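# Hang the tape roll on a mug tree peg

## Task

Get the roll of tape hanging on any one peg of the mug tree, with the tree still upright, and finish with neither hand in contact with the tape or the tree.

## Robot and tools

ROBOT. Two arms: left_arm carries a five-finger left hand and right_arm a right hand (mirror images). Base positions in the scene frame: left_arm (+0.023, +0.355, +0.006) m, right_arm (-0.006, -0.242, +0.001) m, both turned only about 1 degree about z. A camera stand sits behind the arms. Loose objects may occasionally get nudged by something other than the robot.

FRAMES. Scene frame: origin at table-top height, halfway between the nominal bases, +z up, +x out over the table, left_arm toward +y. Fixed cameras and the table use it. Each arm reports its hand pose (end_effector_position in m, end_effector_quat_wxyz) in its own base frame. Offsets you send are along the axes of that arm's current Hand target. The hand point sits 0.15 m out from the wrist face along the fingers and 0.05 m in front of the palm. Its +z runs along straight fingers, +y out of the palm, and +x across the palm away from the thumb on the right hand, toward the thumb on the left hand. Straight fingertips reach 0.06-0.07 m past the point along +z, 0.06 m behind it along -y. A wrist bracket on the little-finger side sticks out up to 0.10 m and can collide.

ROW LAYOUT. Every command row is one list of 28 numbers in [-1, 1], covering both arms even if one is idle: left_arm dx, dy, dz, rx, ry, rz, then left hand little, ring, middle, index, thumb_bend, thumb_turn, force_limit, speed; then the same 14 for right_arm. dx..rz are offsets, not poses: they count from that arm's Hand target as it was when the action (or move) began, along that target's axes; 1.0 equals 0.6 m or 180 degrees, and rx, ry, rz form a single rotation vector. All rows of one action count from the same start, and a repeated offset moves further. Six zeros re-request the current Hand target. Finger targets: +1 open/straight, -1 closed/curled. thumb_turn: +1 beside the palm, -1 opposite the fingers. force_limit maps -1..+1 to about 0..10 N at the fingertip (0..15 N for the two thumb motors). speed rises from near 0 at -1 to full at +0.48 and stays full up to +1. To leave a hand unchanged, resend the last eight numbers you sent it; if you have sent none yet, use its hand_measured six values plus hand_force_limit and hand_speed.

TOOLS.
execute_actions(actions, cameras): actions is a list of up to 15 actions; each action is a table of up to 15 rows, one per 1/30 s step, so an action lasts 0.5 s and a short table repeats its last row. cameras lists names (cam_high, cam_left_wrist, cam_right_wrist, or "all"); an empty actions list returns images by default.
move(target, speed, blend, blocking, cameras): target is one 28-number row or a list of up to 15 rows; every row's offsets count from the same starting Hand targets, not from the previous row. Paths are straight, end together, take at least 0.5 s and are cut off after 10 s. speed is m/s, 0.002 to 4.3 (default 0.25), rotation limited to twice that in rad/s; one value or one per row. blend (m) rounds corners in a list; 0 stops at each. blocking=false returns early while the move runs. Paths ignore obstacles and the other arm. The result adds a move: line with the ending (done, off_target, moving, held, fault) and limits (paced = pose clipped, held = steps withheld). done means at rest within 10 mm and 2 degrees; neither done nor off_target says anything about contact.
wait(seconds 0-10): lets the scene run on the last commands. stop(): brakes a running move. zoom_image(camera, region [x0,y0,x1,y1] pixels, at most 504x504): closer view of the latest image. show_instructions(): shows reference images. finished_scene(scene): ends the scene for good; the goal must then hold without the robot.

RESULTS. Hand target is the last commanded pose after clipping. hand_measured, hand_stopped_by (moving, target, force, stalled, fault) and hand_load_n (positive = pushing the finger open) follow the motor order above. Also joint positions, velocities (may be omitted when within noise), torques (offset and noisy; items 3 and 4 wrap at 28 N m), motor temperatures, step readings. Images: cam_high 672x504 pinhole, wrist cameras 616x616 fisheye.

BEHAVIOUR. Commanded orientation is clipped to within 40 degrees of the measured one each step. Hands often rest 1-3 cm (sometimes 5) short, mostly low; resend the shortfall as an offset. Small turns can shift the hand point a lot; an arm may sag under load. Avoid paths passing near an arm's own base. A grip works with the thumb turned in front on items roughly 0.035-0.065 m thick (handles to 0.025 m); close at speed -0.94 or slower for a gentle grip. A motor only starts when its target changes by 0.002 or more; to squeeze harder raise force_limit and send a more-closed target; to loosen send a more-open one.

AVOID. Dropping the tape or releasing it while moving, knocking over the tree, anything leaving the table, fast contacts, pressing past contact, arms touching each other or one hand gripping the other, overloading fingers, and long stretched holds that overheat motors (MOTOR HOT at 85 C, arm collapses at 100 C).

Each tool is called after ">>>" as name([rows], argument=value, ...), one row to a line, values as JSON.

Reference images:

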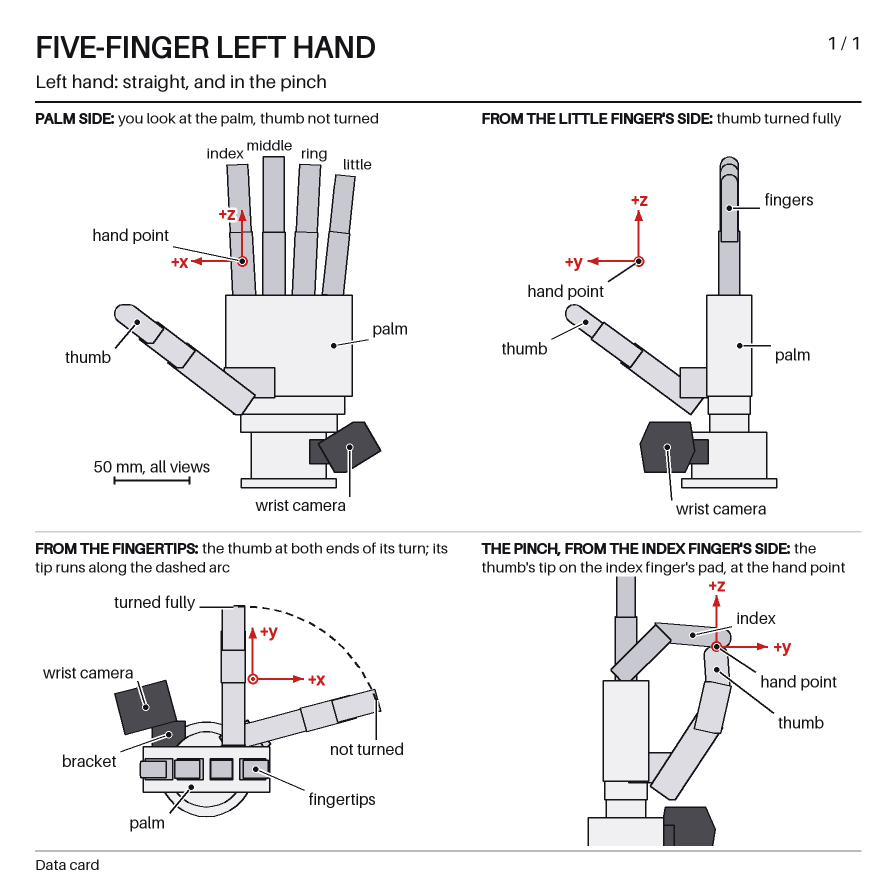

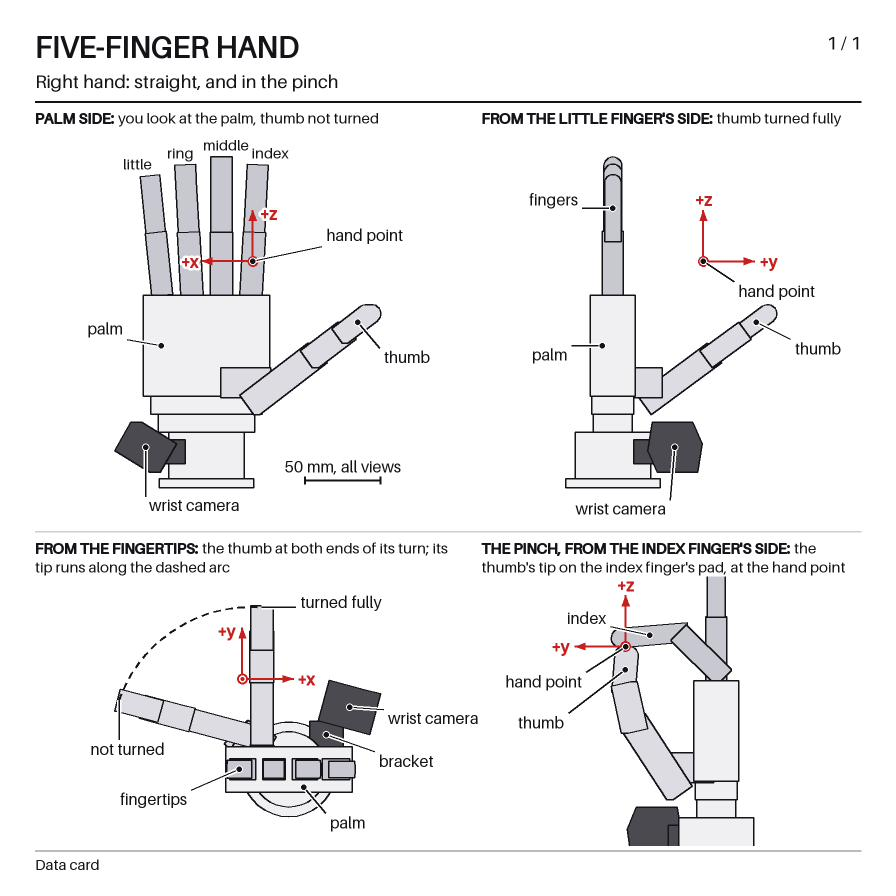

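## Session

>>> execute_actions(actions=[])

>>> zoom_image(camera="cam_high", region=[200, 180, 500, 400])

Scene clock: 0.00 s.
left_arm: end_effector_position=(+0.1940, +0.2021, +0.1028) hand_measured=(+1.000, +1.000, +1.000, +1.000, +1.000, +1.000) hand_load_n=(+0.0, +0.0, +0.0, +0.0, +0.0, +0.0) hand_stopped_by=(target, target, target, target, target, target) hand_force_limit=0.00 hand_speed=-0.80 end_effector_quat_wxyz=(-0.137, +0.747, -0.357, +0.544) | right_arm: end_effector_position=(+0.2541, +0.1108, +0.3367) hand_measured=(+1.000, +1.000, +1.000, +1.000, +1.000, +1.000) hand_load_n=(+0.0, +0.0, +0.0, +0.0, +0.0, +0.0) hand_stopped_by=(target, target, target, target, target, target) hand_force_limit=0.00 hand_speed=-0.80 end_effector_quat_wxyz=(-0.117, +0.825, -0.551, +0.035)
Joint positions: left_arm=[1.455 1.423 0.695 -1.046 1.182 0.913] | right_arm=[0.258 1.102 1.394 -1.639 -0.102 -0.123]
Joint velocities: within noise
Joint torques (N m): no reading
Motor temperatures (°C): left_arm=[32 35 43 35 30 31] | right_arm=[32 35 40 30 30 31]
Heat: left arm: hottest elbow 43 °C; right arm: hottest elbow 40 °C.
Hand target: left_arm +0.1957, +0.2113, +0.1108; -0.148, +0.744, -0.362, +0.542 | right_arm +0.2582, +0.1132, +0.3478; -0.132, +0.823, -0.550, +0.045

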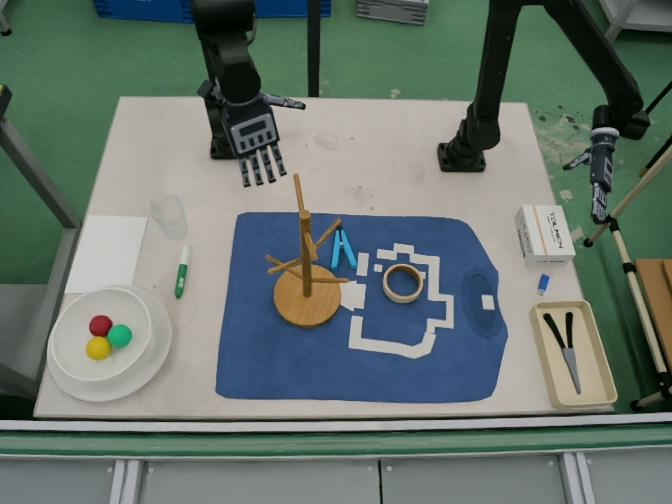

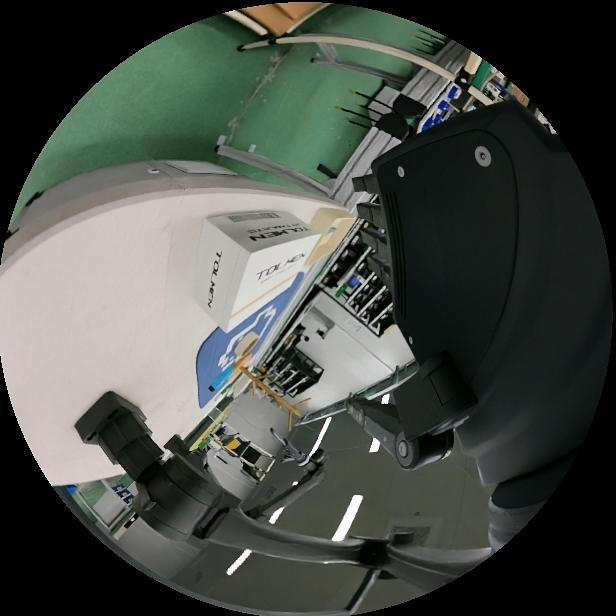

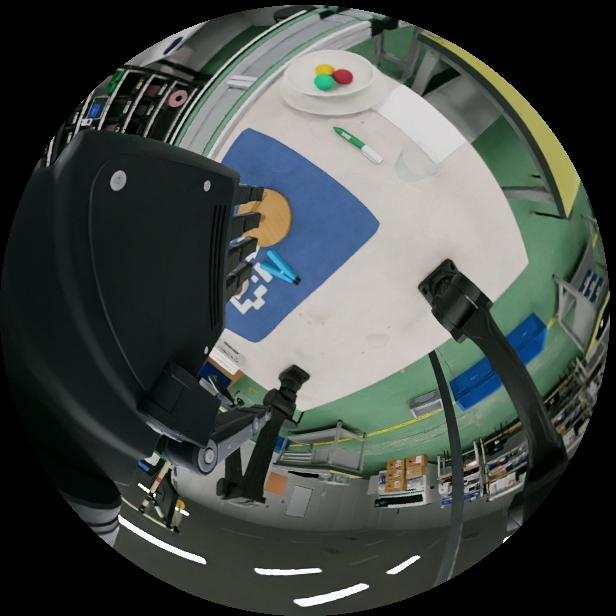

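Scaled by 1.680 from the camera's 672x504 image, which has a finer 960x720 frame.

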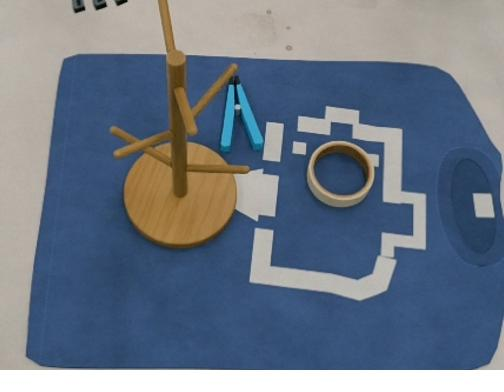

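>>> zoom_image(camera="cam_high", region=[250, 165, 370, 335])

>>> zoom_image(camera="cam_left_wrist", region=[200, 300, 330, 430])

Scaled by 2.965 from the camera's 672x504 image, which has a finer 960x720 frame.

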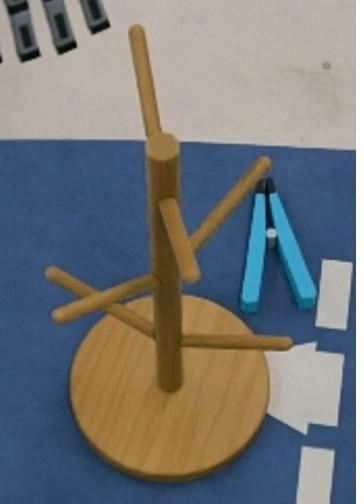

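Scaled by 3.877 from the camera's 616x616 image, which has a finer 880x880 frame.

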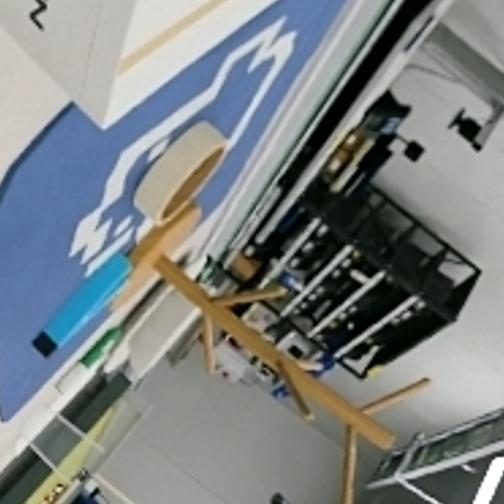

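>>> move([
  [0.1748,-0.1533,-0.0923,0,0,0,1,1,1,1,1,1,0,0.4,0,0,0,0,0,0,1,1,1,1,1,1,0,-0.8],
  [0.3895,-0.1392,0.251,-0.0809,0.0622,0.3105,1,1,1,1,1,1,0,0.4,0,0,0,0,0,0,1,1,1,1,1,1,0,-0.8],
  [0.565,0.3295,0.3027,-0.0809,0.0622,0.3105,-1,-1,0,0,0.25,-1,0,0.4,0,0,0,0,0,0,1,1,1,1,1,1,0,-0.8],
  [0.466,0.4163,0.355,-0.0809,0.0622,0.3105,-1,-1,0,0,0.25,-1,0,0.4,0,0,0,0,0,0,1,1,1,1,1,1,0,-0.8],
], cameras=["cam_high","cam_left_wrist"], speed=0.25, blend=[0.04,0.05,0,0])

>>> zoom_image(camera="cam_high", region=[350, 200, 480, 330])

>>> zoom_image(camera="cam_left_wrist", region=[160, 100, 440, 380])

Scene clock: 140.50 s.
left_arm: end_effector_position=(+0.3313, -0.1851, +0.0647) hand_measured=(-1.000, -1.000, +0.000, +0.000, +0.250, -1.000) hand_load_n=(+0.0, +0.0, +0.0, +0.0, +0.0, +0.0) hand_stopped_by=(target, target, target, target, target, target) hand_force_limit=0.00 hand_speed=0.40 end_effector_quat_wxyz=(+0.253, -0.453, +0.750, -0.411) | right_arm: end_effector_position=(+0.2541, +0.1108, +0.3367) hand_measured=(+1.000, +1.000, +1.000, +1.000, +1.000, +1.000) hand_load_n=(+0.0, +0.0, +0.0, +0.0, +0.0, +0.0) hand_stopped_by=(target, target, target, target, target, target) hand_force_limit=0.00 hand_speed=-0.80 end_effector_quat_wxyz=(-0.117, +0.825, -0.551, +0.035)
Joint positions: left_arm=[-0.403 1.015 0.373 0.076 0.062 0.048] | right_arm=[0.258 1.102 1.394 -1.639 -0.102 -0.123]
Joint torques (N m): left_arm=[-1.44 -4.37 7.9 2.24 -0.05 -0.23] | right_arm=[-0.32 -6.18 8.65 0.55 -0.11 0.08]
Heat: left arm: hottest elbow 46 °C; right arm: hottest elbow 44 °C.
Hand target: left_arm +0.3378, -0.1941, +0.0746; +0.258, -0.446, +0.742, -0.429 | right_arm +0.2582, +0.1132, +0.3478; -0.132, +0.823, -0.550, +0.045
Off the commanded pose: left_arm 0.015 m, 2 deg | right_arm 0.012 m, 2 deg.
move: off_target (left_arm, right_arm); target 3's new numbers were sent with left_arm's hand 0.015 m and 2 deg from that target
Images, in order (width x height): cam_high 672x504, cam_left_wrist 616x616.

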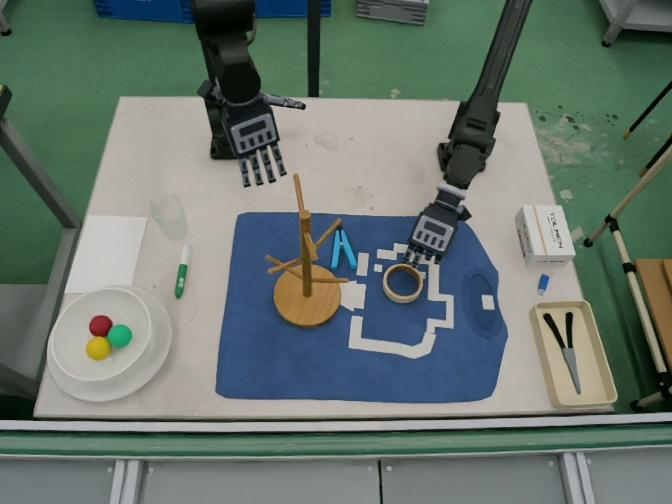

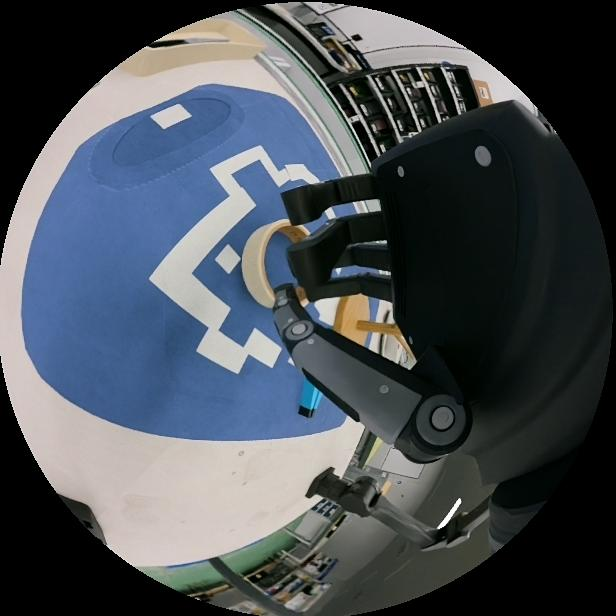

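Scaled by 3.877 from the camera's 672x504 image, which has a finer 960x720 frame.

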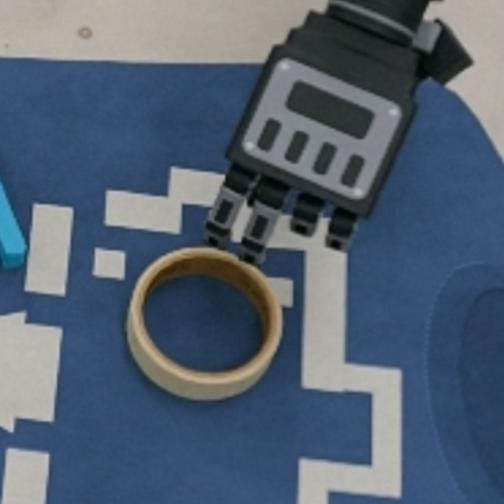

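Scaled by 1.800 from the camera's 616x616 image, which has a finer 880x880 frame.

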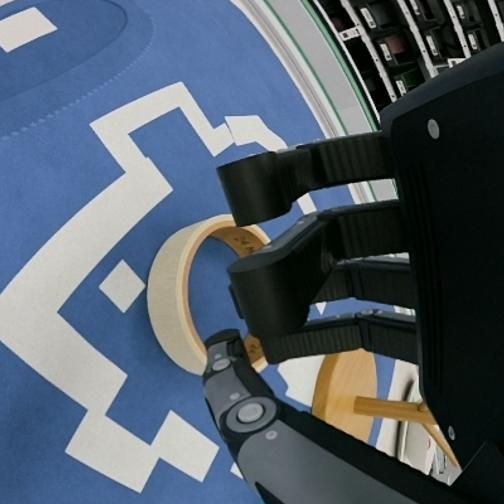

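>>> move(target=[0.0025,0.0669,0.0475,0,0,0,-1,-1,0,0,0.25,-1,0,0.4,0,0,0,0,0,0,1,1,1,1,1,1,0,-0.8], cameras=["cam_high","cam_left_wrist"], speed=0.15)

>>> zoom_image(camera="cam_high", region=[350, 200, 480, 330])

>>> zoom_image(camera="cam_left_wrist", region=[200, 160, 400, 360])

Scene clock: 162.40 s.
left_arm: end_effector_position=(+0.3369, -0.1870, +0.0176) hand_measured=(-1.000, -1.000, +0.000, +0.000, +0.250, -1.000) hand_load_n=(+0.0, +0.0, +0.0, +0.0, +0.0, +0.0) hand_stopped_by=(target, target, target, target, target, target) hand_force_limit=0.00 hand_speed=0.40 end_effector_quat_wxyz=(+0.255, -0.454, +0.748, -0.411) | right_arm: end_effector_position=(+0.2541, +0.1108, +0.3367) hand_measured=(+1.000, +1.000, +1.000, +1.000, +1.000, +1.000) hand_load_n=(+0.0, +0.0, +0.0, +0.0, +0.0, +0.0) hand_stopped_by=(target, target, target, target, target, target) hand_force_limit=0.00 hand_speed=-0.80 end_effector_quat_wxyz=(-0.117, +0.825, -0.551, +0.035)
Joint positions: left_arm=[-0.404 1.206 0.316 0.328 0.056 0.044] | right_arm=[0.258 1.102 1.394 -1.639 -0.102 -0.123]
Joint torques (N m): left_arm=[-1.73 -5.19 6.43 2.25 -0.1 -0.26] | right_arm=[-0.56 -6.59 8.54 0.85 -0.12 0.04]
Motor temperatures (°C): left_arm=[32 35 45 35 31 31] | right_arm=[32 35 45 30 30 31]
Heat: left arm: hottest elbow 45 °C; right arm: hottest elbow 45 °C.
Hand target: left_arm +0.3412, -0.1976, +0.0256; +0.258, -0.446, +0.742, -0.429 | right_arm +0.2582, +0.1132, +0.3478; -0.132, +0.823, -0.550, +0.045
Off the commanded pose: left_arm 0.014 m, 2 deg | right_arm 0.012 m, 2 deg.
move: off_target (left_arm, right_arm)
Images, in order (width x height): cam_high 672x504, cam_left_wrist 616x616.

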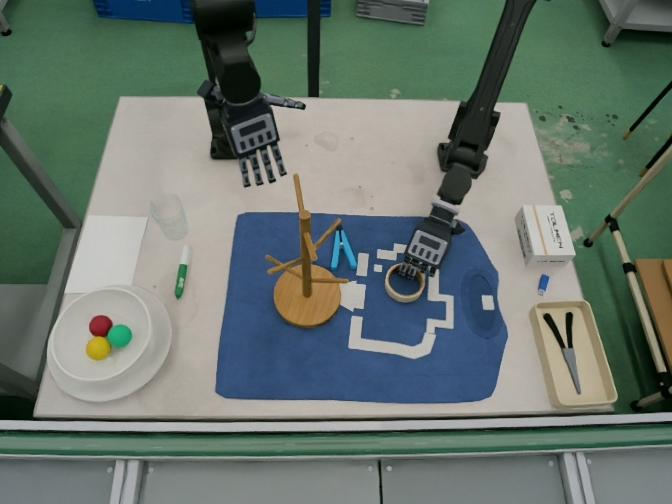

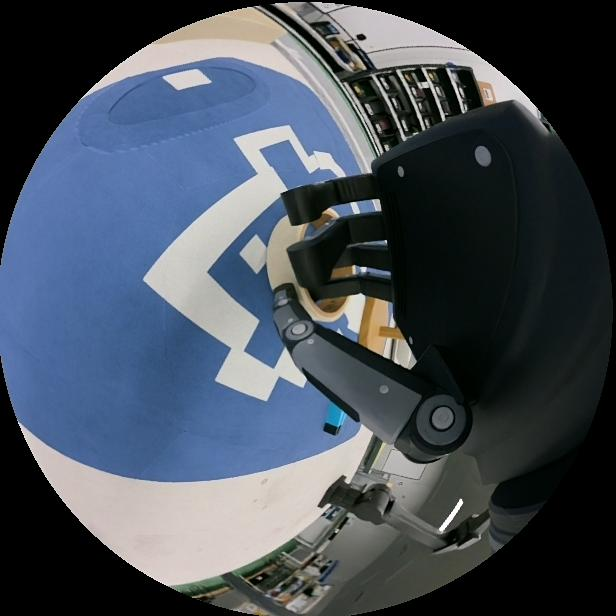

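Scaled by 3.877 from the camera's 672x504 image, which has a finer 960x720 frame.

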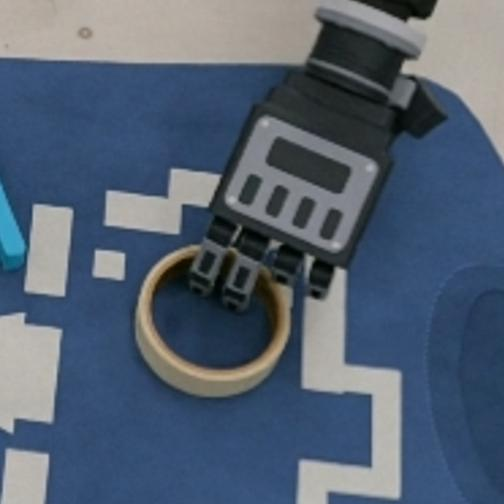

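Scaled by 2.520 from the camera's 616x616 image, which has a finer 880x880 frame.

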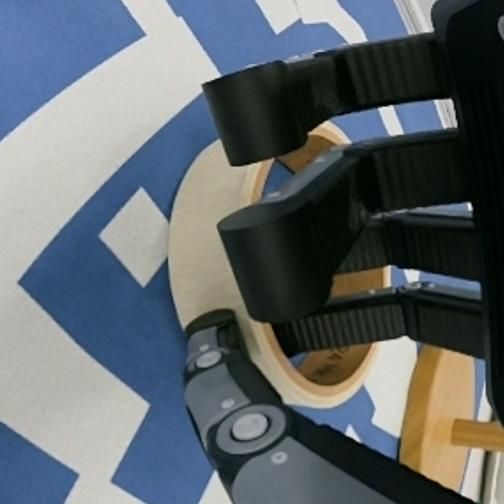

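>>> move([
  [0,0,0,0,0,0,-1,-1,-0.5,-0.5,-0.2,-1,-0.3,-0.8,0,0,0,0,0,0,1,1,1,1,1,1,0,-0.8],
  [0,-0.003,0,0,0,0,-1,-1,-0.55,-0.55,-0.3,-1,0.3,-0.85,0,0,0,0,0,0,1,1,1,1,1,1,0,-0.8],
  [0,-0.1732,-0.1,0,0,0,-1,-1,-0.55,-0.55,-0.3,-1,0.3,-0.85,0,0,0,0,0,0,1,1,1,1,1,1,0,-0.8],
], cameras=["cam_high","cam_left_wrist"], speed=0.15)

Scene clock: 177.13 s.
left_arm: end_effector_position=(+0.3269, -0.1828, +0.1094) hand_measured=(-1.000, -1.000, -0.118, -0.118, +0.174, -1.000) hand_load_n=(+0.5, +0.0, +7.0, +7.5, +2.0, +0.0) hand_stopped_by=(target, target, force, force, force, target) hand_force_limit=0.30 hand_speed=-0.85 end_effector_quat_wxyz=(+0.248, -0.458, +0.753, -0.403) | right_arm: end_effector_position=(+0.2541, +0.1108, +0.3367) hand_measured=(+1.000, +1.000, +1.000, +1.000, +1.000, +1.000) hand_load_n=(+0.0, +0.0, +0.0, +0.0, +0.0, +0.0) hand_stopped_by=(target, target, target, target, target, target) hand_force_limit=0.00 hand_speed=-0.80 end_effector_quat_wxyz=(-0.117, +0.825, -0.551, +0.035)
Joint positions: left_arm=[-0.404 0.895 0.462 -0.154 0.056 0.043] | right_arm=[0.258 1.102 1.394 -1.639 -0.102 -0.123]
Joint torques (N m): left_arm=[-2.08 -4.95 12.85 0.51 -0.04 -0.23] | right_arm=[-0.85 -6.07 8.49 0.88 -0.1 0.04]
Heat: left arm: hottest elbow 45 °C; right arm: hottest elbow 45 °C.
Hand target: left_arm +0.3412, -0.1976, +0.1456; +0.258, -0.446, +0.742, -0.429 | right_arm +0.2582, +0.1132, +0.3478; -0.132, +0.823, -0.550, +0.045
Off the commanded pose: left_arm 0.042 m, 4 deg | right_arm 0.012 m, 2 deg.
move: off_target (left_arm, right_arm); target 2's new numbers were sent with left_arm's hand 0.015 m and 2 deg from that target
Images, in order (width x height): cam_high 672x504, cam_left_wrist 616x616.

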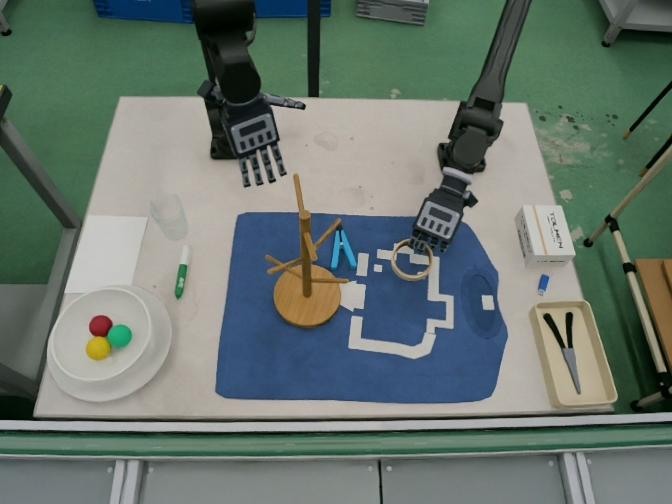

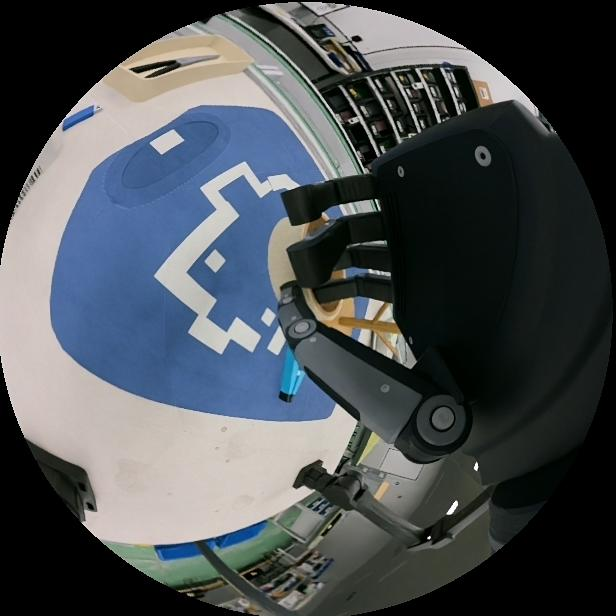

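>>> move([
  [-0.1298,-0.1816,-0.1,-0.0831,0.1346,-0.5033,-1,-1,-0.55,-0.55,-0.3,-1,0.3,-0.85,0,0,0,0,0,0,1,1,1,1,1,1,0,-0.8],
  [-0.0078,-0.1022,0.1155,-0.0831,0.1346,-0.5033,-1,-1,-0.55,-0.55,-0.3,-1,0.3,-0.85,0,0,0,0,0,0,1,1,1,1,1,1,0,-0.8],
], cameras=["cam_high","cam_left_wrist"], speed=0.25, blend=[0.03,0])

>>> zoom_image(camera="cam_high", region=[270, 180, 450, 340])

>>> zoom_image(camera="cam_left_wrist", region=[120, 100, 400, 380])

Scene clock: 225.37 s.
left_arm: end_effector_position=(+0.4207, -0.2316, +0.1558) hand_measured=(-1.000, -1.000, -0.118, -0.118, +0.174, -1.000) hand_load_n=(+0.0, +0.0, +7.0, +7.5, +2.5, +0.5) hand_stopped_by=(target, target, force, force, force, target) hand_force_limit=0.30 hand_speed=-0.85 end_effector_quat_wxyz=(+0.314, +0.781, -0.286, +0.458) | right_arm: end_effector_position=(+0.2541, +0.1108, +0.3367) hand_measured=(+1.000, +1.000, +1.000, +1.000, +1.000, +1.000) hand_load_n=(+0.0, +0.0, +0.0, +0.0, +0.0, +0.0) hand_stopped_by=(target, target, target, target, target, target) hand_force_limit=0.00 hand_speed=-0.80 end_effector_quat_wxyz=(-0.117, +0.825, -0.551, +0.035)
Joint positions: left_arm=[-0.119 1.429 0.578 0.297 0.753 -1.422] | right_arm=[0.258 1.102 1.394 -1.639 -0.102 -0.123]
Joint torques (N m): left_arm=[-1.85 -8.53 6.64 2.09 0.25 -0.32] | right_arm=[-0.38 -6.18 8.66 0.79 -0.07 0.02]
Heat: left arm: hottest elbow 48 °C; right arm: hottest elbow 45 °C.
Hand target: left_arm +0.4235, -0.2360, +0.1641; +0.318, +0.773, -0.286, +0.469 | right_arm +0.2582, +0.1132, +0.3478; -0.132, +0.823, -0.550, +0.045
Off the commanded pose: left_arm 0.010 m, 2 deg | right_arm 0.012 m, 2 deg.
move: off_target (right_arm)
Images, in order (width x height): cam_high 672x504, cam_left_wrist 616x616.

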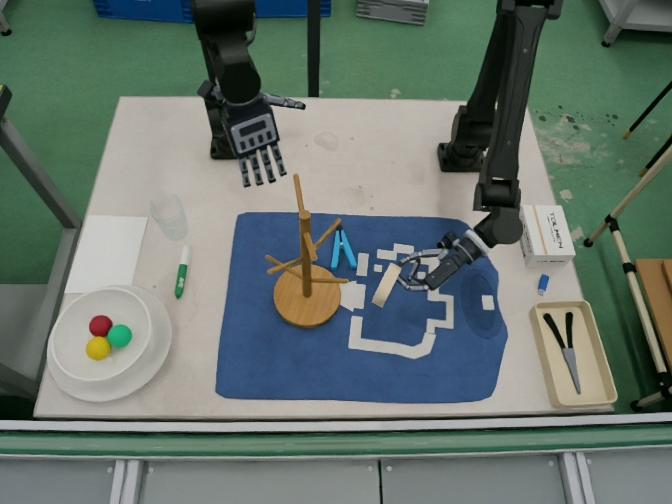

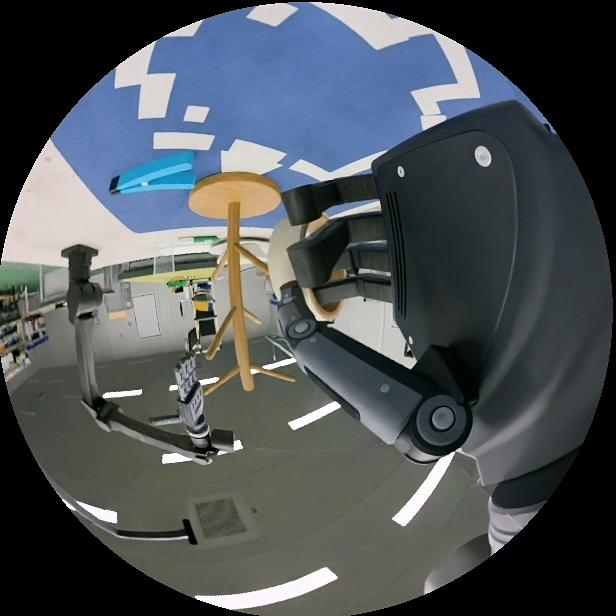

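Scaled by 2.800 from the camera's 672x504 image, which has a finer 960x720 frame.

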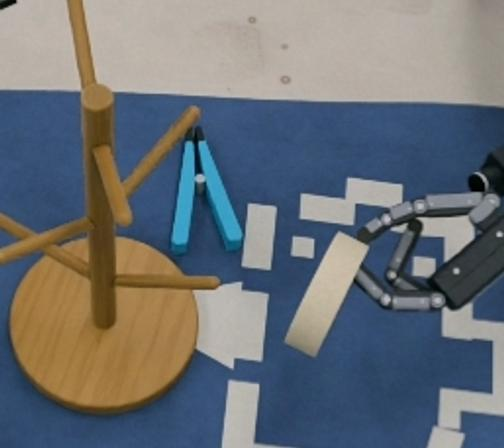

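Scaled by 1.800 from the camera's 616x616 image, which has a finer 880x880 frame.

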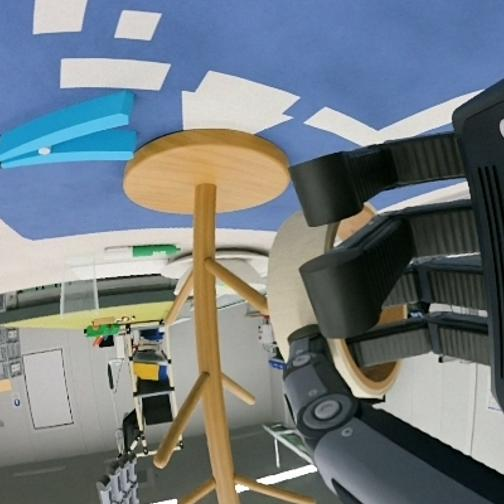

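>>> move(target=[-0.001,0.1205,0.076,0,0,0,-1,-1,-0.55,-0.55,-0.3,-1,0.3,-0.85,0,0,0,0,0,0,1,1,1,1,1,1,0,-0.8], cameras=["cam_high","cam_left_wrist"], speed=0.08)

>>> zoom_image(camera="cam_high", region=[270, 200, 430, 340])

>>> zoom_image(camera="cam_left_wrist", region=[160, 130, 380, 350])

Scene clock: 268.40 s.
left_arm: end_effector_position=(+0.3915, -0.3122, +0.1483) hand_measured=(-1.000, -1.000, -0.118, -0.118, +0.174, -1.000) hand_load_n=(+0.0, +0.0, +7.0, +7.5, +2.5, +0.0) hand_stopped_by=(target, target, force, force, force, target) hand_force_limit=0.30 hand_speed=-0.85 end_effector_quat_wxyz=(+0.311, +0.785, -0.288, +0.452) | right_arm: end_effector_position=(+0.2541, +0.1108, +0.3367) hand_measured=(+1.000, +1.000, +1.000, +1.000, +1.000, +1.000) hand_load_n=(+0.0, +0.0, +0.0, +0.0, +0.0, +0.0) hand_stopped_by=(target, target, target, target, target, target) hand_force_limit=0.00 hand_speed=-0.80 end_effector_quat_wxyz=(-0.117, +0.825, -0.551, +0.035)
Joint positions: left_arm=[-0.366 1.429 0.542 0.406 0.535 -1.562] | right_arm=[0.258 1.102 1.394 -1.639 -0.102 -0.123]
Joint torques (N m): left_arm=[-1.49 -9.58 6.5 2.15 0.13 -0.32] | right_arm=[-0.44 -6.18 8.57 0.83 -0.09 0.04]
Heat: left arm: hottest elbow 47 °C; right arm: hottest elbow 45 °C.
Hand target: left_arm +0.3944, -0.3164, +0.1634; +0.318, +0.773, -0.286, +0.469 | right_arm +0.2582, +0.1132, +0.3478; -0.132, +0.823, -0.550, +0.045
Off the commanded pose: left_arm 0.016 m, 3 deg | right_arm 0.012 m, 2 deg.
move: off_target (left_arm, right_arm)
Images, in order (width x height): cam_high 672x504, cam_left_wrist 616x616.

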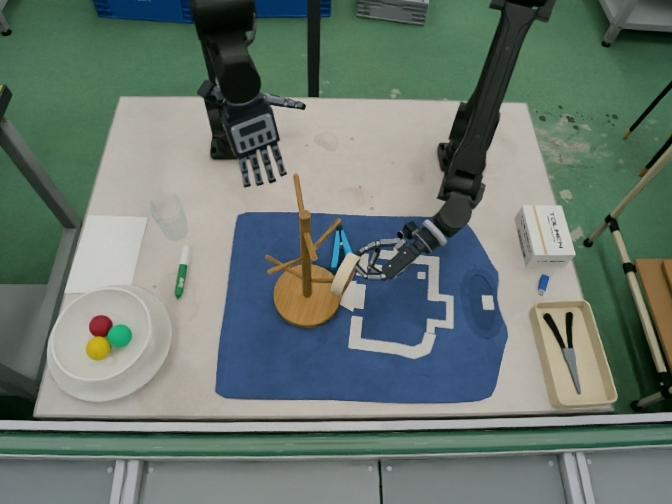

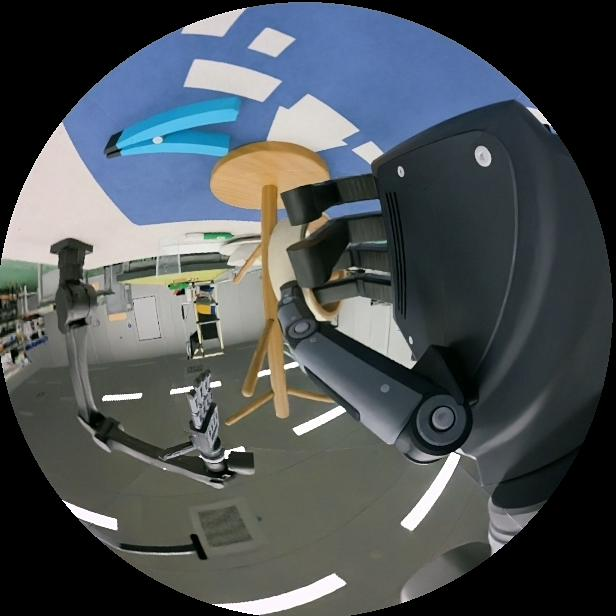

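Scaled by 3.150 from the camera's 672x504 image, which has a finer 960x720 frame.

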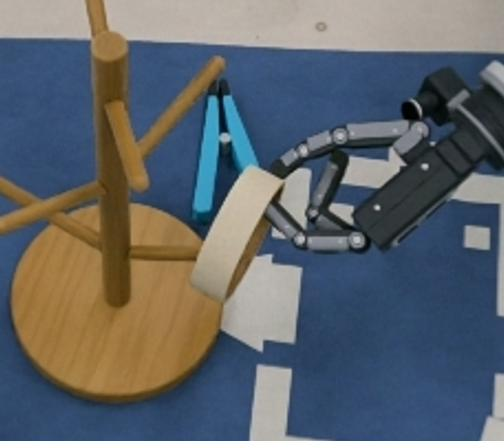

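Scaled by 2.291 from the camera's 616x616 image, which has a finer 880x880 frame.

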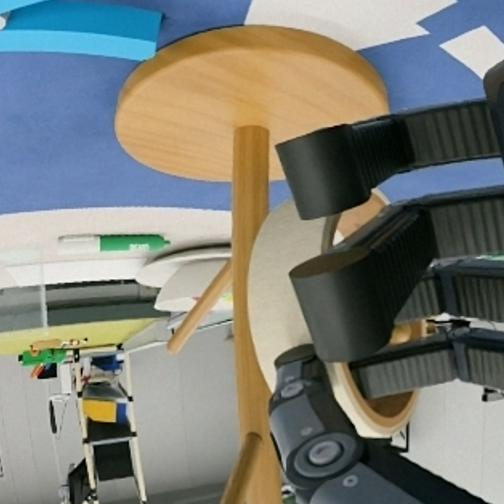

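>>> move(target=[0,0.051,0.032,0,0,0,-1,-1,-0.55,-0.55,-0.3,-1,0.3,-0.85,0,0,0,0,0,0,1,1,1,1,1,1,0,-0.8], cameras=["cam_high","cam_left_wrist"], speed=0.08)

>>> zoom_image(camera="cam_high", region=[270, 200, 430, 340])

>>> zoom_image(camera="cam_left_wrist", region=[160, 130, 380, 350])

Scene clock: 281.60 s.
left_arm: end_effector_position=(+0.3805, -0.3422, +0.1490) hand_measured=(-1.000, -1.000, -0.118, -0.118, +0.174, -1.000) hand_load_n=(+0.0, +0.0, +7.0, +7.5, +3.0, +0.5) hand_stopped_by=(target, target, force, force, force, target) hand_force_limit=0.30 hand_speed=-0.85 end_effector_quat_wxyz=(+0.307, +0.785, -0.287, +0.454) | right_arm: end_effector_position=(+0.2541, +0.1108, +0.3367) hand_measured=(+1.000, +1.000, +1.000, +1.000, +1.000, +1.000) hand_load_n=(+0.0, +0.0, +0.0, +0.0, +0.0, +0.0) hand_stopped_by=(target, target, target, target, target, target) hand_force_limit=0.00 hand_speed=-0.80 end_effector_quat_wxyz=(-0.117, +0.825, -0.551, +0.035)
Joint positions: left_arm=[-0.463 1.43 0.542 0.432 0.44 -1.609] | right_arm=[0.258 1.102 1.394 -1.639 -0.102 -0.123]
Joint torques (N m): left_arm=[-2.02 -8.41 6.8 2.26 0.1 -0.3] | right_arm=[-0.73 -5.95 8.5 0.81 -0.11 0.04]
Heat: left arm: hottest elbow 46 °C; right arm: hottest elbow 45 °C.
Hand target: left_arm +0.3822, -0.3504, +0.1634; +0.318, +0.773, -0.286, +0.469 | right_arm +0.2582, +0.1132, +0.3478; -0.132, +0.823, -0.550, +0.045
Off the commanded pose: left_arm 0.017 m, 3 deg | right_arm 0.012 m, 2 deg.
move: off_target (left_arm, right_arm)
Images, in order (width x height): cam_high 672x504, cam_left_wrist 616x616.

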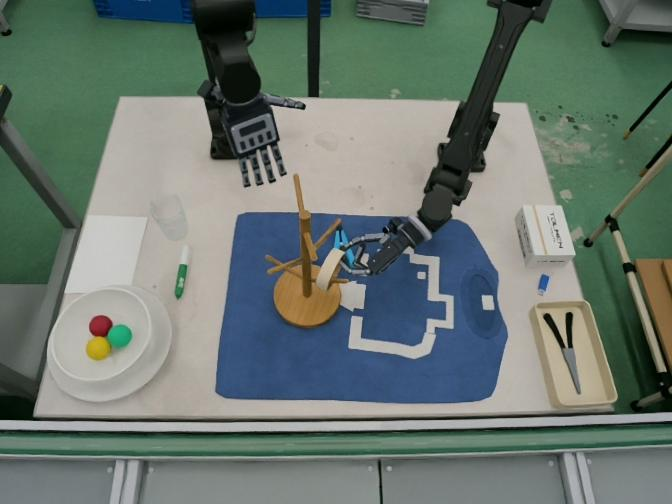

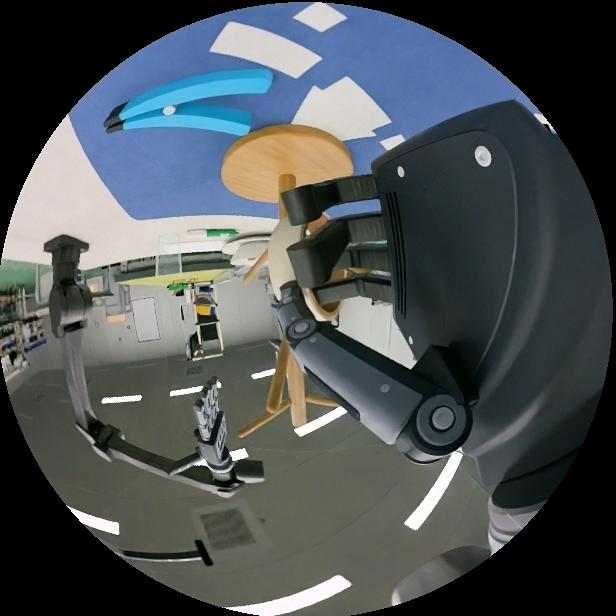

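Scaled by 3.150 from the camera's 672x504 image, which has a finer 960x720 frame.

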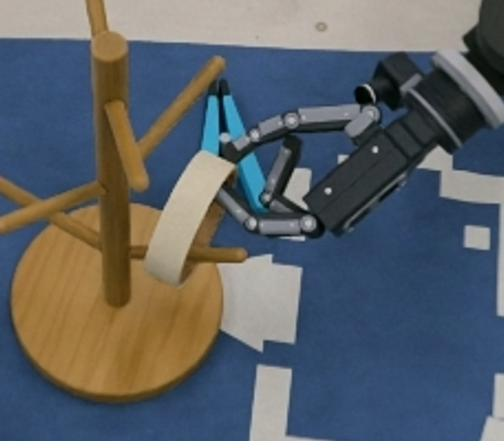

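Scaled by 2.291 from the camera's 616x616 image, which has a finer 880x880 frame.

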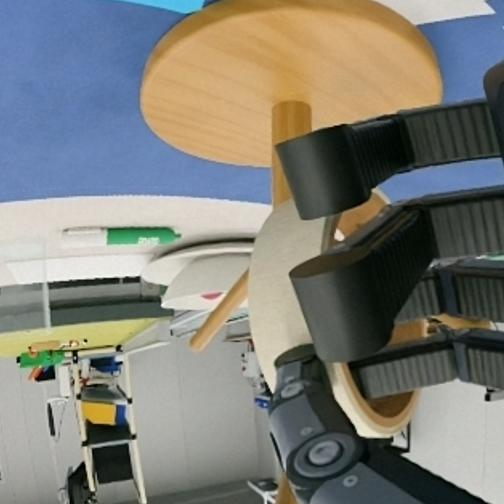

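>>> move(target=[-0.058,-0.0268,0.0413,0,0,0,-1,-1,-0.55,-0.55,-0.3,-1,0.3,-0.85,0,0,0,0,0,0,1,1,1,1,1,1,0,-0.8], cameras=["cam_high","cam_left_wrist"], speed=0.07)

>>> zoom_image(camera="cam_high", region=[270, 200, 430, 340])

>>> zoom_image(camera="cam_left_wrist", region=[160, 130, 380, 350])

Scene clock: 313.83 s.
left_arm: end_effector_position=(+0.3898, -0.3477, +0.1058) hand_measured=(-1.000, -1.000, -0.118, -0.118, +0.174, -1.000) hand_load_n=(+0.0, +0.0, +5.5, +5.5, +3.0, +1.5) hand_stopped_by=(target, target, force, force, force, target) hand_force_limit=0.30 hand_speed=-0.85 end_effector_quat_wxyz=(+0.308, +0.785, -0.288, +0.454) | right_arm: end_effector_position=(+0.2541, +0.1108, +0.3367) hand_measured=(+1.000, +1.000, +1.000, +1.000, +1.000, +1.000) hand_load_n=(+0.0, +0.0, +0.0, +0.0, +0.0, +0.0) hand_stopped_by=(target, target, target, target, target, target) hand_force_limit=0.00 hand_speed=-0.80 end_effector_quat_wxyz=(-0.117, +0.825, -0.551, +0.035)
Joint positions: left_arm=[-0.464 1.596 0.542 0.598 0.44 -1.609] | right_arm=[0.258 1.102 1.394 -1.639 -0.102 -0.123]
Joint torques (N m): left_arm=[-1.08 -9.64 6.08 2.25 0.28 -0.29] | right_arm=[-0.67 -6.3 8.55 0.77 -0.1 0.04]
Heat: left arm: hottest elbow 45 °C; right arm: hottest elbow 45 °C.
Hand target: left_arm +0.3937, -0.3540, +0.1194; +0.318, +0.773, -0.286, +0.469 | right_arm +0.2582, +0.1132, +0.3478; -0.132, +0.823, -0.550, +0.045
Off the commanded pose: left_arm 0.015 m, 3 deg | right_arm 0.012 m, 2 deg.
move: off_target (left_arm, right_arm)
Images, in order (width x height): cam_high 672x504, cam_left_wrist 616x616.

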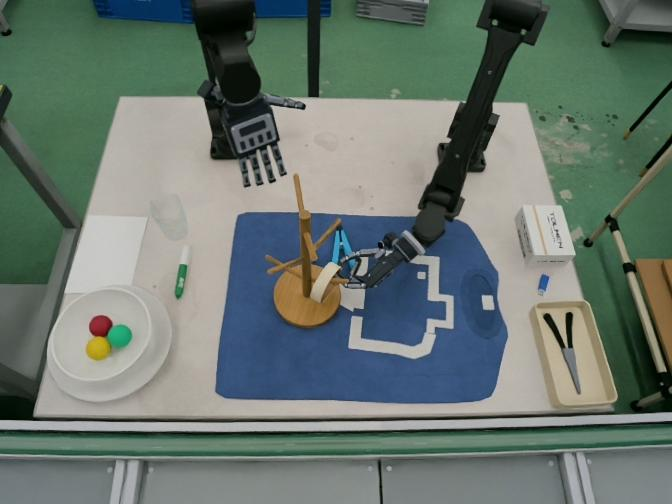

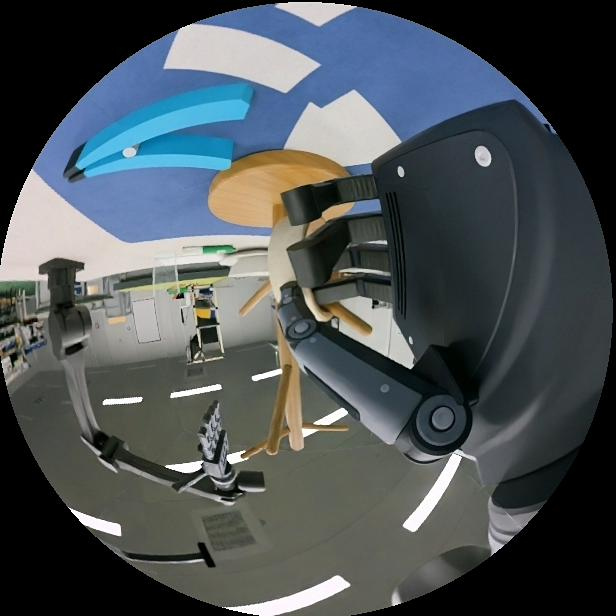

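Scaled by 3.150 from the camera's 672x504 image, which has a finer 960x720 frame.

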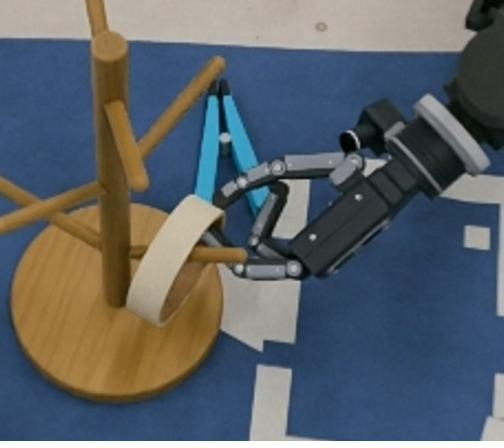

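Scaled by 2.291 from the camera's 616x616 image, which has a finer 880x880 frame.

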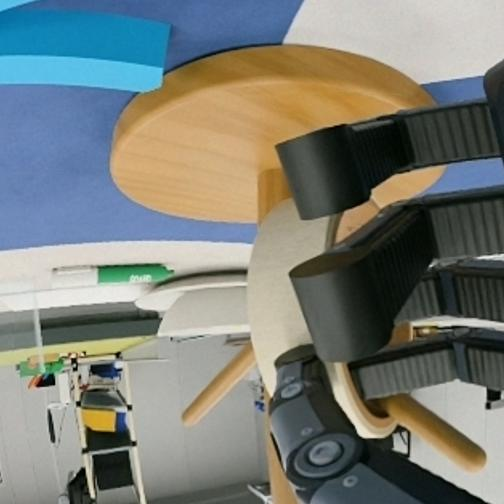

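>>> move(target=[0,0,0,0,0,0,-1,-1,-0.1,-0.1,0.65,-1,0.3,-0.4,0,0,0,0,0,0,1,1,1,1,1,1,0,-0.8], cameras=["cam_high","cam_left_wrist"], speed=0.05)

>>> zoom_image(camera="cam_high", region=[270, 200, 430, 340])

>>> zoom_image(camera="cam_left_wrist", region=[160, 130, 380, 350])

Scene clock: 325.00 s.
left_arm: end_effector_position=(+0.3898, -0.3477, +0.1058) hand_measured=(-1.000, -1.000, -0.100, -0.100, +0.650, -1.000) hand_load_n=(+0.0, +0.0, +0.0, +0.5, +0.0, -0.5) hand_stopped_by=(target, target, target, target, target, target) hand_force_limit=0.30 hand_speed=-0.40 end_effector_quat_wxyz=(+0.308, +0.785, -0.288, +0.454) | right_arm: end_effector_position=(+0.2541, +0.1108, +0.3367) hand_measured=(+1.000, +1.000, +1.000, +1.000, +1.000, +1.000) hand_load_n=(+0.0, +0.0, +0.0, +0.0, +0.0, +0.0) hand_stopped_by=(target, target, target, target, target, target) hand_force_limit=0.00 hand_speed=-0.80 end_effector_quat_wxyz=(-0.117, +0.825, -0.551, +0.035)
Joint positions: left_arm=[-0.464 1.596 0.542 0.598 0.44 -1.609] | right_arm=[0.258 1.102 1.394 -1.639 -0.102 -0.123]
Joint torques (N m): left_arm=[-1.32 -9.7 6.04 2.24 0.29 -0.31] | right_arm=[-0.32 -5.83 8.5 0.69 -0.11 0.05]
Heat: left arm: hottest elbow 45 °C; right arm: hottest elbow 45 °C.
Hand target: left_arm +0.3937, -0.3540, +0.1194; +0.318, +0.773, -0.286, +0.469 | right_arm +0.2582, +0.1132, +0.3478; -0.132, +0.823, -0.550, +0.045
Off the commanded pose: left_arm 0.015 m, 3 deg | right_arm 0.012 m, 2 deg.
move: off_target (left_arm, right_arm)
Images, in order (width x height): cam_high 672x504, cam_left_wrist 616x616.

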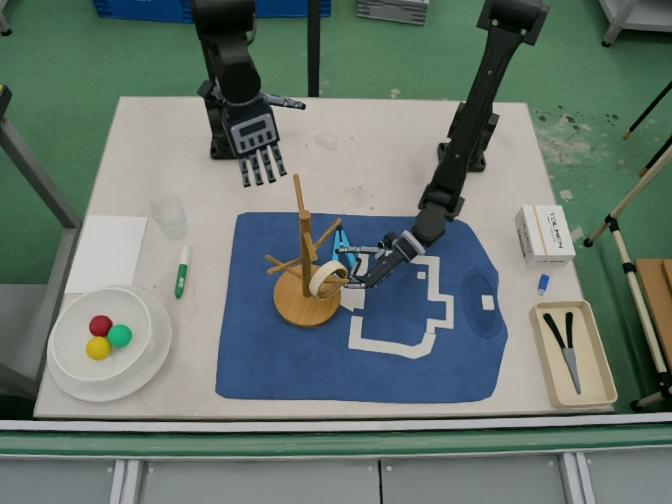

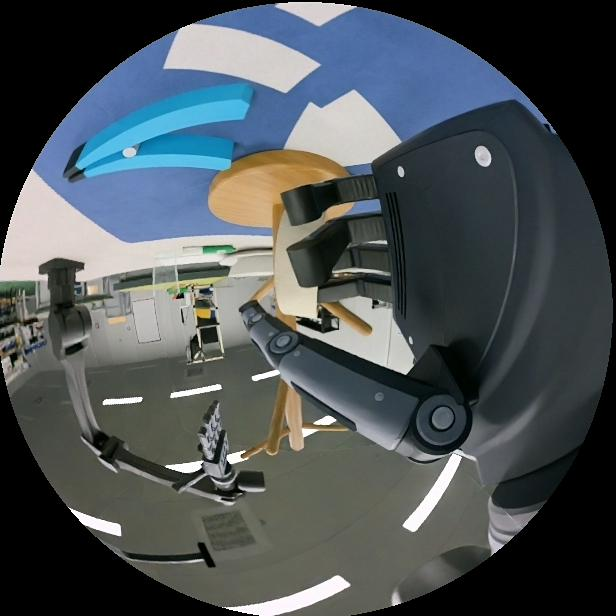

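Scaled by 3.150 from the camera's 672x504 image, which has a finer 960x720 frame.

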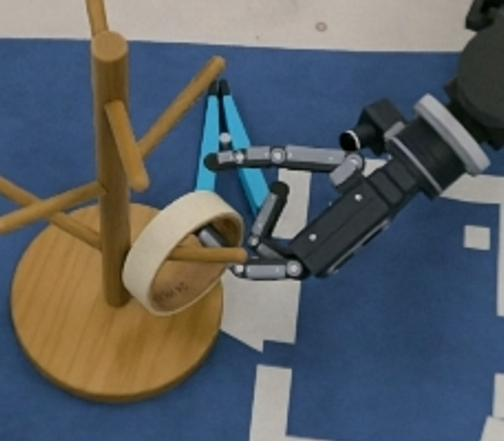

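Scaled by 2.291 from the camera's 616x616 image, which has a finer 880x880 frame.

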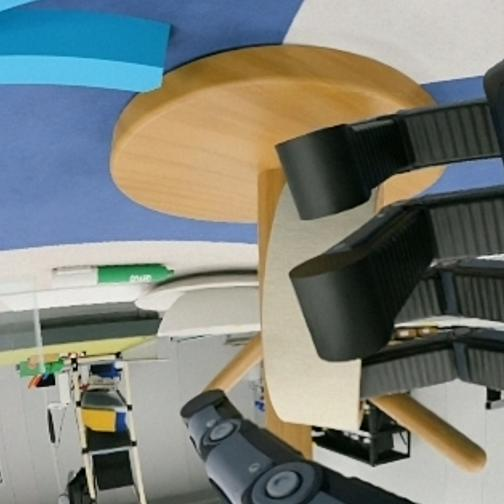

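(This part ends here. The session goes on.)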